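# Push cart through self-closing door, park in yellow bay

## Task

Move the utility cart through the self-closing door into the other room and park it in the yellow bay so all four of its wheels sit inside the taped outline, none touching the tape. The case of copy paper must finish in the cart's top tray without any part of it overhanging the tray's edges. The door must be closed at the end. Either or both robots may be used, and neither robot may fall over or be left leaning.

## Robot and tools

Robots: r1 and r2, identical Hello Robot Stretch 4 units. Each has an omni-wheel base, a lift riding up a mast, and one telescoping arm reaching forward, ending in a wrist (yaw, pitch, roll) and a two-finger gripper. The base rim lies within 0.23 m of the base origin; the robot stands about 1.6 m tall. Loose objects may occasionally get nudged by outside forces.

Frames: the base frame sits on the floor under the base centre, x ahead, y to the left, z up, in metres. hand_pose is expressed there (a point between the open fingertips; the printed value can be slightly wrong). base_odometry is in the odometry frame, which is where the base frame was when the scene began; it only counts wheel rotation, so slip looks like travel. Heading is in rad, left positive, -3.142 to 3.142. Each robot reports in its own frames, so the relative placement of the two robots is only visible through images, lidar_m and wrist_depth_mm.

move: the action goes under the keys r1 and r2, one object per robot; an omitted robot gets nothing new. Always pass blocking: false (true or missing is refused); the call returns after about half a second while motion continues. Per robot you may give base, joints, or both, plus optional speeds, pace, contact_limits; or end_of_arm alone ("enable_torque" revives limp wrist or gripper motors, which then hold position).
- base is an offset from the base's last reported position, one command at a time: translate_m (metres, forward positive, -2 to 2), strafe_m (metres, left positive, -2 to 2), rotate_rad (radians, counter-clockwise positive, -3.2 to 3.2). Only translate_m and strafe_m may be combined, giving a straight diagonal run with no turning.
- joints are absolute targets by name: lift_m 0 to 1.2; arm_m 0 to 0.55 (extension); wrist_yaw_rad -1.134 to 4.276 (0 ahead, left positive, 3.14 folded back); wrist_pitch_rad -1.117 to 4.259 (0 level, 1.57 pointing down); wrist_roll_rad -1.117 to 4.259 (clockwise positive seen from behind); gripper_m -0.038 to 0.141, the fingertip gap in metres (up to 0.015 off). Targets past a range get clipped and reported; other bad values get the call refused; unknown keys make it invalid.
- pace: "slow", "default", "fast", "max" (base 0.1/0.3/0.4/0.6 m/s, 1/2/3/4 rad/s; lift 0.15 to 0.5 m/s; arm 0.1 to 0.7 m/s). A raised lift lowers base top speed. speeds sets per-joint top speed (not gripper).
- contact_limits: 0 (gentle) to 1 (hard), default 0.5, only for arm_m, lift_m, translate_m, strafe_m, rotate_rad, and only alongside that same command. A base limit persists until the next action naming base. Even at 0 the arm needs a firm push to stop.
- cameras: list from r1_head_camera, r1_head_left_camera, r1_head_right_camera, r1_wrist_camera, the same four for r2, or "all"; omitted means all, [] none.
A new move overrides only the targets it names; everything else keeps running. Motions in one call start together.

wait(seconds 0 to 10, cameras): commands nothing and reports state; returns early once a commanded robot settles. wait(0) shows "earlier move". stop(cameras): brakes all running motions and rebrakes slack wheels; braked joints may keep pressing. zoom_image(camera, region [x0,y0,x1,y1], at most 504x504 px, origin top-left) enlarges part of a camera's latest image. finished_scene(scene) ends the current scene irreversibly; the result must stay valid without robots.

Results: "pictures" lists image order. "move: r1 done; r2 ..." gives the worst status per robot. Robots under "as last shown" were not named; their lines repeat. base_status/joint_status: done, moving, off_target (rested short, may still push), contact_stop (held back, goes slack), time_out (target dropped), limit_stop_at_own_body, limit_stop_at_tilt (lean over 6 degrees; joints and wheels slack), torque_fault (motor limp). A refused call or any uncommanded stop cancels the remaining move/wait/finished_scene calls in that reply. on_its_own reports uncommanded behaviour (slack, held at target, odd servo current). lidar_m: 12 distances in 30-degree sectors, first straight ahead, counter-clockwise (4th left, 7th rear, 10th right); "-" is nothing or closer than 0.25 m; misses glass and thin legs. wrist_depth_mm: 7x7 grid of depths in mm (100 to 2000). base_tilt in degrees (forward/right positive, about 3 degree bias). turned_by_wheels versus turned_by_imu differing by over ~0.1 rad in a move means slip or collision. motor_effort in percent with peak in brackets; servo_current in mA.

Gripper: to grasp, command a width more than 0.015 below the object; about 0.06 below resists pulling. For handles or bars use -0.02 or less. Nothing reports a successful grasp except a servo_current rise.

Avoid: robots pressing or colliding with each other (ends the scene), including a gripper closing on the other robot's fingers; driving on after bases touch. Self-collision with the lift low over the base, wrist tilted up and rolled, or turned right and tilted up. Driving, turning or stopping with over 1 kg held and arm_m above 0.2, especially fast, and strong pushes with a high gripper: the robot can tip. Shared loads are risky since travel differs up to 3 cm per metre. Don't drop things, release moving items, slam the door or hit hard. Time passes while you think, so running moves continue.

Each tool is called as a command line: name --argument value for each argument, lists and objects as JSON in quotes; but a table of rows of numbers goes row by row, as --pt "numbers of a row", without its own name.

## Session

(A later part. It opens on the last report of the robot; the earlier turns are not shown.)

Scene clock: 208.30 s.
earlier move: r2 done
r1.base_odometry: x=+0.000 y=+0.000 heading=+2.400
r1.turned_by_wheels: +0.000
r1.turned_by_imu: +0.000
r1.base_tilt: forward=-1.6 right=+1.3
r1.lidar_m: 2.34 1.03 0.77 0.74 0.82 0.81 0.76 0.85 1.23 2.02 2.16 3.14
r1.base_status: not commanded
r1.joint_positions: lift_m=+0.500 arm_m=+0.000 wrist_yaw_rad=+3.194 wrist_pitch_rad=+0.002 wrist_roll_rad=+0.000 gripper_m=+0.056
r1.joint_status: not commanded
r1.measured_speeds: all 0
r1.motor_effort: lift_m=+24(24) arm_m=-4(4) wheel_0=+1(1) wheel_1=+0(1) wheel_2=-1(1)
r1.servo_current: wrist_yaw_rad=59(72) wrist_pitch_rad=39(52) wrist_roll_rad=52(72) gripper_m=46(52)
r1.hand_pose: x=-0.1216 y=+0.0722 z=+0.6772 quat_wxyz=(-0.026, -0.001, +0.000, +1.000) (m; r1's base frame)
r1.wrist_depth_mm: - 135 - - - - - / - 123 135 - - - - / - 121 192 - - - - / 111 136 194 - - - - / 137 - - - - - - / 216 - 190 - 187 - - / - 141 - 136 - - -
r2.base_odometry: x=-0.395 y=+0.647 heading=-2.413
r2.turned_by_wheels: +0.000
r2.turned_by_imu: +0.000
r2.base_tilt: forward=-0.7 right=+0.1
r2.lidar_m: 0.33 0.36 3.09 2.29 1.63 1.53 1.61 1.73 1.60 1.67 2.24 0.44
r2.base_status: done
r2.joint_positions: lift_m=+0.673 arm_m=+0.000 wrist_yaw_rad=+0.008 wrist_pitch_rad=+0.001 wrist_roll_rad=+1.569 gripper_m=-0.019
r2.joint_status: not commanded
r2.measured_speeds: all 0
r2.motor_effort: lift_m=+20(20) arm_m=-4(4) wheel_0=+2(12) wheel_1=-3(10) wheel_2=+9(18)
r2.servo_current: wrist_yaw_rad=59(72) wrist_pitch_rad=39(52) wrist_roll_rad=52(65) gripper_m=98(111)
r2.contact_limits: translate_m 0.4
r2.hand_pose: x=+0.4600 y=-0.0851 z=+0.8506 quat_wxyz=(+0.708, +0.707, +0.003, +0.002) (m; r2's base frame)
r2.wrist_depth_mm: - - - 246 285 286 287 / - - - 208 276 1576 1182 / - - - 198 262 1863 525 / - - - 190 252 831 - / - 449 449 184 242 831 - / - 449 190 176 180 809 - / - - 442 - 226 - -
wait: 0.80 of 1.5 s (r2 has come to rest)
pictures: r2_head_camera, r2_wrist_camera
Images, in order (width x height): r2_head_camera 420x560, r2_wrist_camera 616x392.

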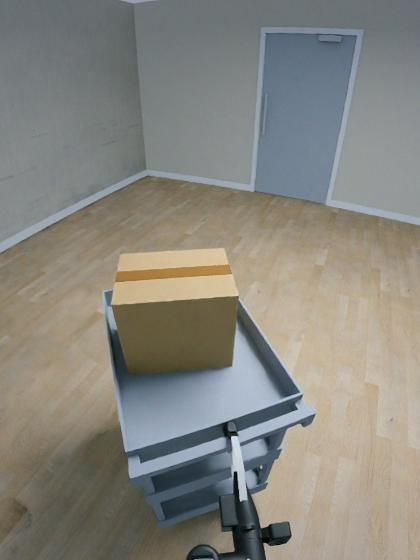

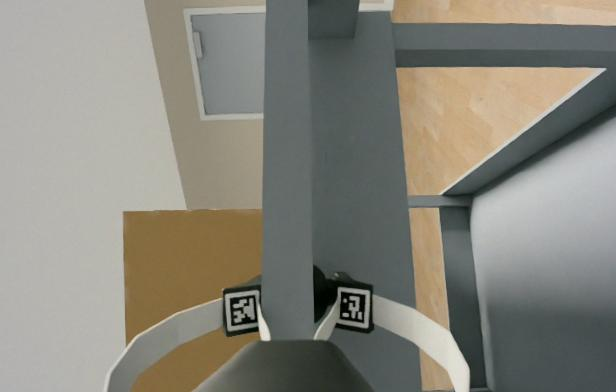

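move --blocking false --r2 '{"base":{"strafe_m":0.33},"pace":"slow","contact_limits":{"strafe_m":0.4}}' --cameras '[]'

wait --seconds 6 --cameras '["r2_head_camera", "r2_wrist_camera"]'

Scene clock: 216.77 s.
move: r2 moving
r1: as last shown
r1.lidar_m: 2.35 1.00 0.75 0.76 0.80 0.79 0.76 0.84 1.25 1.99 2.15 3.13
r1.motor_effort: lift_m=+24(24) arm_m=-4(4) wheel_0=+1(2) wheel_1=+0(0) wheel_2=-1(1)
r1.servo_current: wrist_yaw_rad=52(65) wrist_pitch_rad=39(46) wrist_roll_rad=65(65) gripper_m=46(46)
r1.wrist_depth_mm: - 135 - - - - - / - 123 135 - - - - / - 121 191 - - - - / 111 136 194 - - - - / 137 - - - - - - / 216 - 190 - 187 - - / - 141 - 137 - - -
r2.base_odometry: x=-0.386 y=+0.636 heading=-2.413
r2.turned_by_wheels: +0.000
r2.turned_by_imu: +0.000
r2.base_tilt: forward=-0.7 right=+0.0
r2.lidar_m: 0.34 0.37 3.08 2.31 1.63 1.51 1.58 1.73 1.63 1.67 2.23 0.45
r2.base_status: strafe_m moving
r2.joint_positions: lift_m=+0.673 arm_m=+0.000 wrist_yaw_rad=+0.004 wrist_pitch_rad=+0.001 wrist_roll_rad=+1.569 gripper_m=-0.019
r2.joint_status: not commanded
r2.measured_speeds: translate_m=+0.000 strafe_m=+0.055 rotate_rad=+0.002 lift_m=+0.000 arm_m=+0.000 wrist_yaw_rad=-0.049 wrist_pitch_rad=+0.000 wrist_roll_rad=+0.001
r2.motor_effort: lift_m=+20(20) arm_m=-4(4) wheel_0=-8(8) wheel_1=+7(8) wheel_2=+0(6)
r2.servo_current: wrist_yaw_rad=33(72) wrist_pitch_rad=39(46) wrist_roll_rad=46(46) gripper_m=98(104)
r2.contact_limits: strafe_m 0.4
r2.hand_pose: x=+0.4597 y=-0.0862 z=+0.8506 quat_wxyz=(+0.708, +0.707, +0.002, +0.001) (m; r2's base frame)
r2.wrist_depth_mm: - - - 220 287 291 291 / - - - 208 273 1618 1205 / - - - 200 262 1756 504 / - - - 190 252 788 - / - 452 442 183 239 842 - / - 445 188 175 180 809 - / - - 439 - 224 - -
pictures: none
No camera images: "cameras" was empty.

Scene clock: 220.73 s.
earlier move: r2 done
r1.base_odometry: x=+0.000 y=+0.000 heading=+2.400
r1.turned_by_wheels: +0.000
r1.turned_by_imu: +0.000
r1.base_tilt: forward=-1.6 right=+1.3
r1.lidar_m: 2.35 1.02 0.76 0.75 0.80 0.80 0.77 0.83 1.24 2.02 2.17 3.14
r1.base_status: not commanded
r1.joint_positions: lift_m=+0.500 arm_m=+0.000 wrist_yaw_rad=+3.194 wrist_pitch_rad=+0.002 wrist_roll_rad=+0.000 gripper_m=+0.056
r1.joint_status: not commanded
r1.measured_speeds: all 0
r1.motor_effort: lift_m=+24(24) arm_m=-4(4) wheel_0=+1(2) wheel_1=+0(1) wheel_2=-1(1)
r1.servo_current: wrist_yaw_rad=59(78) wrist_pitch_rad=46(52) wrist_roll_rad=39(72) gripper_m=46(46)
r1.hand_pose: x=-0.1216 y=+0.0722 z=+0.6772 quat_wxyz=(-0.026, -0.001, +0.000, +1.000) (m; r1's base frame)
r1.wrist_depth_mm: - 135 - - - - - / - 123 135 - - - - / - 121 191 - - - - / 110 136 194 - - - - / 137 - - - - - - / 217 - 191 - 188 - - / - 140 - 136 - - -
r2.base_odometry: x=-0.176 y=+0.401 heading=-2.414
r2.turned_by_wheels: +0.000
r2.turned_by_imu: -0.002
r2.base_tilt: forward=-0.7 right=+0.0
r2.lidar_m: 0.40 0.45 2.80 2.07 1.46 1.37 1.42 1.90 1.91 1.97 2.62 0.41
r2.base_status: done
r2.joint_positions: lift_m=+0.673 arm_m=+0.000 wrist_yaw_rad=-0.011 wrist_pitch_rad=+0.001 wrist_roll_rad=+1.569 gripper_m=-0.019
r2.joint_status: not commanded
r2.measured_speeds: all 0
r2.motor_effort: lift_m=+20(20) arm_m=-4(4) wheel_0=-5(18) wheel_1=+4(9) wheel_2=-3(6)
r2.servo_current: wrist_yaw_rad=65(91) wrist_pitch_rad=39(52) wrist_roll_rad=46(59) gripper_m=85(104)
r2.contact_limits: strafe_m 0.4
r2.hand_pose: x=+0.4583 y=-0.0906 z=+0.8506 quat_wxyz=(+0.708, +0.707, -0.003, -0.004) (m; r2's base frame)
r2.wrist_depth_mm: - - - 154 209 1708 - / - - - 211 214 768 - / - 430 421 161 219 809 - / - 459 445 165 224 809 - / - - 473 169 229 - - / - - 189 172 181 - - / - - - - - 1756 492
wait: 3.97 of 6 s (r2 has come to rest)
pictures: r2_head_camera, r2_wrist_camera
Images, in order (width x height): r2_head_camera 420x560, r2_wrist_camera 616x392.

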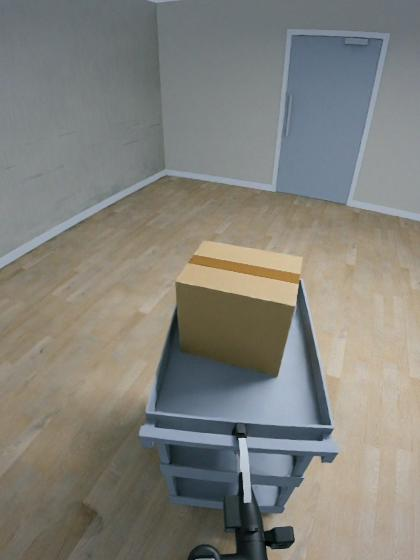

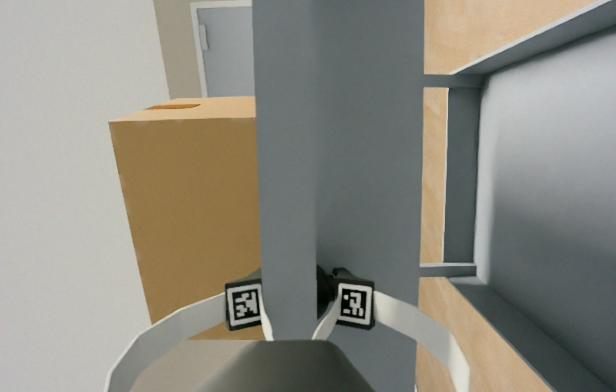

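move --blocking false --r2 '{"joints":{"gripper_m":0.09}}' --cameras '[]'

wait --seconds 2 --cameras '[]'

move --blocking false --r2 '{"base":{"translate_m":-0.3},"pace":"slow","contact_limits":{"translate_m":0.2}}' --cameras '[]'

wait --seconds 5 --cameras '["r2_head_camera"]'

move --blocking false --r2 '{"base":{"strafe_m":0.95},"joints":{"lift_m":0.9,"gripper_m":0.06,"wrist_roll_rad":0.0},"contact_limits":{"strafe_m":0.3}}' --cameras '[]'

wait --seconds 6 --cameras '["r2_head_camera", "r2_head_right_camera"]'

Scene clock: 261.37 s.
move: r2 moving
r1: as last shown
r1.lidar_m: 2.33 1.00 0.75 0.75 0.79 0.80 0.77 0.85 1.23 2.01 2.16 3.15
r1.motor_effort: lift_m=+24(24) arm_m=-4(4) wheel_0=+1(1) wheel_1=+0(1) wheel_2=-1(1)
r1.servo_current: wrist_yaw_rad=46(72) wrist_pitch_rad=46(46) wrist_roll_rad=39(59) gripper_m=39(46)
r1.wrist_depth_mm: - 135 - - - - - / - 124 135 - - - - / - 121 191 - - - - / 111 135 194 - - - - / 137 - - - - - - / 216 - 190 - 187 - - / - 140 - 137 - - -
r2.base_odometry: x=-0.176 y=+0.401 heading=-2.413
r2.turned_by_wheels: +0.000
r2.turned_by_imu: +0.001
r2.base_tilt: forward=-0.7 right=+0.0
r2.lidar_m: 0.41 0.42 2.81 2.10 1.47 1.38 1.44 1.86 1.91 1.97 2.62 0.42
r2.base_status: not commanded
r2.joint_positions: lift_m=+0.673 arm_m=+0.000 wrist_yaw_rad=-0.011 wrist_pitch_rad=+0.001 wrist_roll_rad=+1.569 gripper_m=+0.005
r2.joint_status: gripper_m moving
r2.measured_speeds: all 0
r2.motor_effort: lift_m=+20(20) arm_m=+3(4) wheel_0=-3(5) wheel_1=+4(4) wheel_2=-4(4)
r2.servo_current: wrist_yaw_rad=59(78) wrist_pitch_rad=39(46) wrist_roll_rad=52(52) gripper_m=72(98)
r2.contact_limits: strafe_m 0.4
r2.hand_pose: x=+0.4583 y=-0.0906 z=+0.8506 quat_wxyz=(+0.708, +0.707, -0.003, -0.004) (m; r2's base frame)
r2.wrist_depth_mm: - - - 156 211 1708 - / - - - 159 216 768 - / - 433 421 164 220 809 - / - 459 445 167 225 831 - / - - 473 171 232 - - / - - 192 174 184 - - / - - - - 242 1464 492
pictures: none
No camera images: "cameras" was empty.

Scene clock: 262.70 s.
earlier move: r2 done
r1.base_odometry: x=+0.000 y=+0.000 heading=+2.400
r1.turned_by_wheels: +0.000
r1.turned_by_imu: +0.000
r1.base_tilt: forward=-1.6 right=+1.3
r1.lidar_m: 2.36 1.01 0.78 0.74 0.82 0.80 0.75 0.83 1.24 2.03 2.16 3.15
r1.base_status: not commanded
r1.joint_positions: lift_m=+0.500 arm_m=+0.000 wrist_yaw_rad=+3.194 wrist_pitch_rad=+0.002 wrist_roll_rad=+0.000 gripper_m=+0.056
r1.joint_status: not commanded
r1.measured_speeds: all 0
r1.motor_effort: lift_m=+24(24) arm_m=-4(4) wheel_0=+0(1) wheel_1=+0(1) wheel_2=-1(1)
r1.servo_current: wrist_yaw_rad=59(72) wrist_pitch_rad=39(52) wrist_roll_rad=46(65) gripper_m=46(52)
r1.hand_pose: x=-0.1216 y=+0.0722 z=+0.6772 quat_wxyz=(-0.026, -0.001, +0.000, +1.000) (m; r1's base frame)
r1.wrist_depth_mm: - 135 - - - - - / - 124 135 - - - - / - 121 191 - - - - / 111 135 194 - - - - / 137 - - - - - - / 216 - 190 - 187 - - / - 140 - 137 - - -
r2.base_odometry: x=-0.176 y=+0.401 heading=-2.413
r2.turned_by_wheels: +0.000
r2.turned_by_imu: +0.000
r2.base_tilt: forward=-0.7 right=+0.1
r2.lidar_m: 0.41 0.45 2.82 2.10 1.47 1.37 1.41 1.94 1.90 1.96 2.64 0.44
r2.base_status: not commanded
r2.joint_positions: lift_m=+0.673 arm_m=+0.000 wrist_yaw_rad=-0.011 wrist_pitch_rad=+0.001 wrist_roll_rad=+1.569 gripper_m=+0.090
r2.joint_status: all done
r2.measured_speeds: all 0
r2.motor_effort: lift_m=+20(20) arm_m=+4(5) wheel_0=-2(5) wheel_1=+5(5) wheel_2=-4(4)
r2.servo_current: wrist_yaw_rad=65(85) wrist_pitch_rad=46(46) wrist_roll_rad=39(59) gripper_m=52(117)
r2.contact_limits: strafe_m 0.4
r2.hand_pose: x=+0.4583 y=-0.0906 z=+0.8506 quat_wxyz=(+0.708, +0.707, -0.003, -0.004) (m; r2's base frame)
r2.wrist_depth_mm: - - - 159 213 1708 564 / - - - 163 220 778 - / - 430 430 167 224 809 - / - 462 452 229 230 820 - / - - 477 175 236 - - / - - 192 179 183 - - / - - - - 130 1499 517
wait: 1.33 of 2 s (r2 has come to rest)
pictures: none
No camera images: "cameras" was empty.

Scene clock: 263.20 s.
move: r2 moving
r1: as last shown
r1.lidar_m: 2.32 1.01 0.77 0.74 0.82 0.80 0.77 0.85 1.23 2.03 2.15 3.13
r1.motor_effort: lift_m=+24(24) arm_m=-4(4) wheel_0=+0(1) wheel_1=-1(1) wheel_2=-1(1)
r1.servo_current: wrist_yaw_rad=65(65) wrist_pitch_rad=46(52) wrist_roll_rad=46(59) gripper_m=39(46)
r1.wrist_depth_mm: - 135 - - - - - / - 123 135 - - - - / - 121 191 - - - - / 110 135 194 - - - - / 137 - - - - - - / 216 - 190 - 187 - - / - 140 - 137 - - -
r2.base_odometry: x=-0.166 y=+0.409 heading=-2.413
r2.turned_by_wheels: +0.000
r2.turned_by_imu: +0.000
r2.base_tilt: forward=-0.7 right=+0.0
r2.lidar_m: 0.41 0.46 2.83 2.05 1.45 1.37 1.42 1.90 1.90 1.95 2.62 0.42
r2.base_status: translate_m moving
r2.joint_positions: lift_m=+0.673 arm_m=+0.000 wrist_yaw_rad=-0.003 wrist_pitch_rad=+0.001 wrist_roll_rad=+1.569 gripper_m=+0.090
r2.joint_status: not commanded
r2.measured_speeds: translate_m=-0.046 strafe_m=+0.000 rotate_rad=+0.001 lift_m=+0.000 arm_m=+0.000 wrist_yaw_rad=+0.023 wrist_pitch_rad=+0.000 wrist_roll_rad=+0.000
r2.motor_effort: lift_m=+19(20) arm_m=+4(4) wheel_0=-2(8) wheel_1=-5(8) wheel_2=+10(10)
r2.servo_current: wrist_yaw_rad=46(65) wrist_pitch_rad=39(46) wrist_roll_rad=46(59) gripper_m=46(52)
r2.contact_limits: translate_m 0.2
r2.hand_pose: x=+0.4590 y=-0.0884 z=+0.8507 quat_wxyz=(+0.708, +0.707, -0.001, -0.002) (m; r2's base frame)
r2.wrist_depth_mm: - - - 220 221 1708 - / - - - 226 229 798 - / - 433 430 231 233 820 - / - 466 459 237 241 842 - / - - 484 185 244 - - / - - 193 188 191 - - / - - - - 259 1661 480
pictures: none
No camera images: "cameras" was empty.

Scene clock: 267.00 s.
earlier move: r2 done
r1.base_odometry: x=+0.000 y=+0.000 heading=+2.400
r1.turned_by_wheels: +0.000
r1.turned_by_imu: +0.000
r1.base_tilt: forward=-1.6 right=+1.3
r1.lidar_m: 2.33 1.04 0.78 0.74 0.82 0.79 0.76 0.83 1.24 2.02 2.16 3.12
r1.base_status: not commanded
r1.joint_positions: lift_m=+0.500 arm_m=+0.000 wrist_yaw_rad=+3.194 wrist_pitch_rad=+0.002 wrist_roll_rad=+0.000 gripper_m=+0.056
r1.joint_status: not commanded
r1.measured_speeds: all 0
r1.motor_effort: lift_m=+24(24) arm_m=-4(4) wheel_0=+1(1) wheel_1=+0(1) wheel_2=-1(1)
r1.servo_current: wrist_yaw_rad=65(65) wrist_pitch_rad=39(52) wrist_roll_rad=59(72) gripper_m=39(46)
r1.hand_pose: x=-0.1216 y=+0.0722 z=+0.6772 quat_wxyz=(-0.026, -0.001, +0.000, +1.000) (m; r1's base frame)
r1.wrist_depth_mm: - 135 - - - - - / - 123 135 - - - - / - 121 193 - - - - / 110 135 194 - - - - / 137 - - - - - - / 216 - 190 - 188 - - / - 141 - 136 - - -
r2.base_odometry: x=+0.048 y=+0.600 heading=-2.414
r2.turned_by_wheels: +0.000
r2.turned_by_imu: +0.000
r2.base_tilt: forward=-0.7 right=+0.1
r2.lidar_m: 0.70 3.09 2.95 1.69 1.19 1.10 1.16 1.55 1.76 1.84 2.43 0.70
r2.base_status: done
r2.joint_positions: lift_m=+0.673 arm_m=+0.000 wrist_yaw_rad=-0.003 wrist_pitch_rad=+0.001 wrist_roll_rad=+1.569 gripper_m=+0.090
r2.joint_status: not commanded
r2.measured_speeds: all 0
r2.motor_effort: lift_m=+19(20) arm_m=+4(4) wheel_0=-3(10) wheel_1=-5(8) wheel_2=+5(11)
r2.servo_current: wrist_yaw_rad=52(65) wrist_pitch_rad=39(46) wrist_roll_rad=39(59) gripper_m=46(59)
r2.contact_limits: translate_m 0.2
r2.hand_pose: x=+0.4590 y=-0.0883 z=+0.8507 quat_wxyz=(+0.708, +0.707, -0.001, -0.002) (m; r2's base frame)
r2.wrist_depth_mm: - - - - - 1708 1182 / - - - 500 - 866 500 / - - 820 512 - - 517 / - - 750 521 - - 525 / - - 788 544 - 544 539 / - - 194 549 190 559 564 / - - - - - 1618 1118
wait: 3.80 of 5 s (r2 has come to rest)
pictures: r2_head_camera
Images, in order (width x height): r2_head_camera 420x560.

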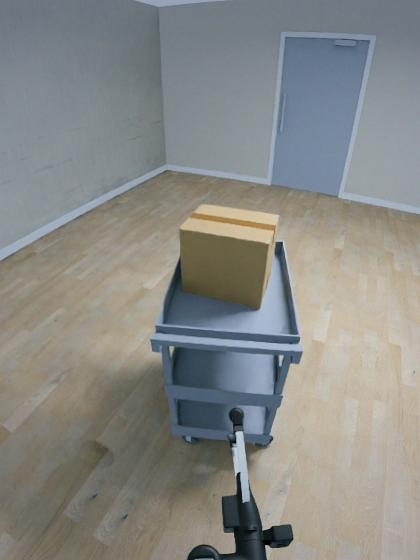

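Scene clock: 267.50 s.
move: r2 moving
r1: as last shown
r1.lidar_m: 2.33 1.01 0.77 0.75 0.80 0.80 0.77 0.84 1.22 2.03 2.12 3.12
r1.motor_effort: lift_m=+24(24) arm_m=-4(4) wheel_0=+0(1) wheel_1=+0(1) wheel_2=-1(1)
r1.servo_current: wrist_yaw_rad=46(65) wrist_pitch_rad=39(52) wrist_roll_rad=52(59) gripper_m=39(52)
r1.wrist_depth_mm: - 135 - - - - - / - 123 135 - - - - / - 121 191 - - - - / 111 136 193 - - - - / 137 - - - - - - / 216 - 191 - 187 - - / - 141 - 137 - - -
r2.base_odometry: x=+0.072 y=+0.573 heading=-2.413
r2.turned_by_wheels: +0.000
r2.turned_by_imu: +0.000
r2.base_tilt: forward=-0.7 right=+0.1
r2.lidar_m: 0.68 3.08 2.94 1.65 1.16 1.09 1.14 1.54 1.80 1.87 2.48 0.72
r2.base_status: strafe_m moving
r2.joint_positions: lift_m=+0.711 arm_m=+0.000 wrist_yaw_rad=-0.003 wrist_pitch_rad=+0.001 wrist_roll_rad=+0.982 gripper_m=+0.073
r2.joint_status: lift_m moving; wrist_roll_rad moving; gripper_m moving
r2.measured_speeds: translate_m=+0.000 strafe_m=+0.140 rotate_rad=-0.003 lift_m=+0.146 arm_m=+0.000 wrist_yaw_rad=+0.000 wrist_pitch_rad=+0.000 wrist_roll_rad=-1.820
r2.motor_effort: lift_m=+22(24) arm_m=+4(4) wheel_0=-10(13) wheel_1=+10(11) wheel_2=+0(4)
r2.servo_current: wrist_yaw_rad=46(59) wrist_pitch_rad=33(46) wrist_roll_rad=78(104) gripper_m=85(137)
r2.contact_limits: strafe_m 0.3
r2.hand_pose: x=+0.4590 y=-0.0883 z=+0.8885 quat_wxyz=(+0.882, +0.472, +0.000, -0.002) (m; r2's base frame)
r2.wrist_depth_mm: - - - - - - - / - - - - 496 - 1808 / - - - 723 504 - 1537 / - - 809 759 521 1118 - / - - - 544 539 - 517 / - - 190 554 190 - 530 / - - - - - 544 -
pictures: none
No camera images: "cameras" was empty.

Scene clock: 271.50 s.
earlier move: r2 done
r1.base_odometry: x=+0.000 y=+0.000 heading=+2.400
r1.turned_by_wheels: +0.000
r1.turned_by_imu: +0.000
r1.base_tilt: forward=-1.6 right=+1.3
r1.lidar_m: 2.34 1.01 0.78 0.74 0.82 0.79 0.76 0.83 1.21 2.03 2.15 3.14
r1.base_status: not commanded
r1.joint_positions: lift_m=+0.500 arm_m=+0.000 wrist_yaw_rad=+3.194 wrist_pitch_rad=+0.002 wrist_roll_rad=+0.000 gripper_m=+0.056
r1.joint_status: not commanded
r1.measured_speeds: all 0
r1.motor_effort: lift_m=+24(24) arm_m=-4(4) wheel_0=+0(1) wheel_1=+0(1) wheel_2=-1(1)
r1.servo_current: wrist_yaw_rad=39(65) wrist_pitch_rad=39(52) wrist_roll_rad=59(65) gripper_m=39(52)
r1.hand_pose: x=-0.1216 y=+0.0722 z=+0.6772 quat_wxyz=(-0.026, -0.001, +0.000, +1.000) (m; r1's base frame)
r1.wrist_depth_mm: - 135 - - - - - / - 123 135 - - - - / - 121 191 - - - - / 110 136 195 - - - - / 137 - - - - - - / 216 - 190 - 187 - - / - 140 - 137 - - -
r2.base_odometry: x=+0.680 y=-0.109 heading=-2.414
r2.turned_by_wheels: +0.000
r2.turned_by_imu: +0.001
r2.base_tilt: forward=-0.7 right=+0.1
r2.lidar_m: 3.22 2.24 2.14 1.05 0.72 0.68 0.70 0.93 2.35 2.69 1.08 1.15
r2.base_status: done
r2.joint_positions: lift_m=+0.900 arm_m=+0.000 wrist_yaw_rad=-0.003 wrist_pitch_rad=+0.001 wrist_roll_rad=+0.002 gripper_m=+0.060
r2.joint_status: all done
r2.measured_speeds: all 0
r2.motor_effort: lift_m=+21(27) arm_m=+4(5) wheel_0=-1(13) wheel_1=+1(12) wheel_2=+0(4)
r2.servo_current: wrist_yaw_rad=39(65) wrist_pitch_rad=46(52) wrist_roll_rad=46(104) gripper_m=52(137)
r2.contact_limits: strafe_m 0.3
r2.hand_pose: x=+0.4590 y=-0.0882 z=+1.0775 quat_wxyz=(+1.000, +0.001, +0.001, -0.001) (m; r2's base frame)
r2.wrist_depth_mm: 1863 - - - - - - / 1863 - - - - - - / 1863 - - - - - - / 1921 - - - - - - / 1921 - - - - - - / - - 196 - 191 - - / - - - - - - -
wait: 4.00 of 6 s (r2 has come to rest)
pictures: r2_head_camera, r2_head_right_camera
Images, in order (width x height): r2_head_camera 420x560, r2_head_right_camera 420x672.

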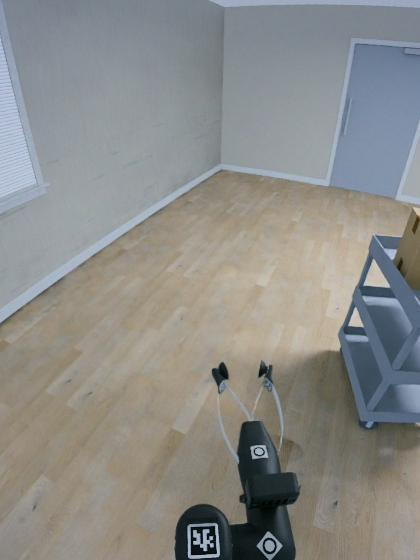

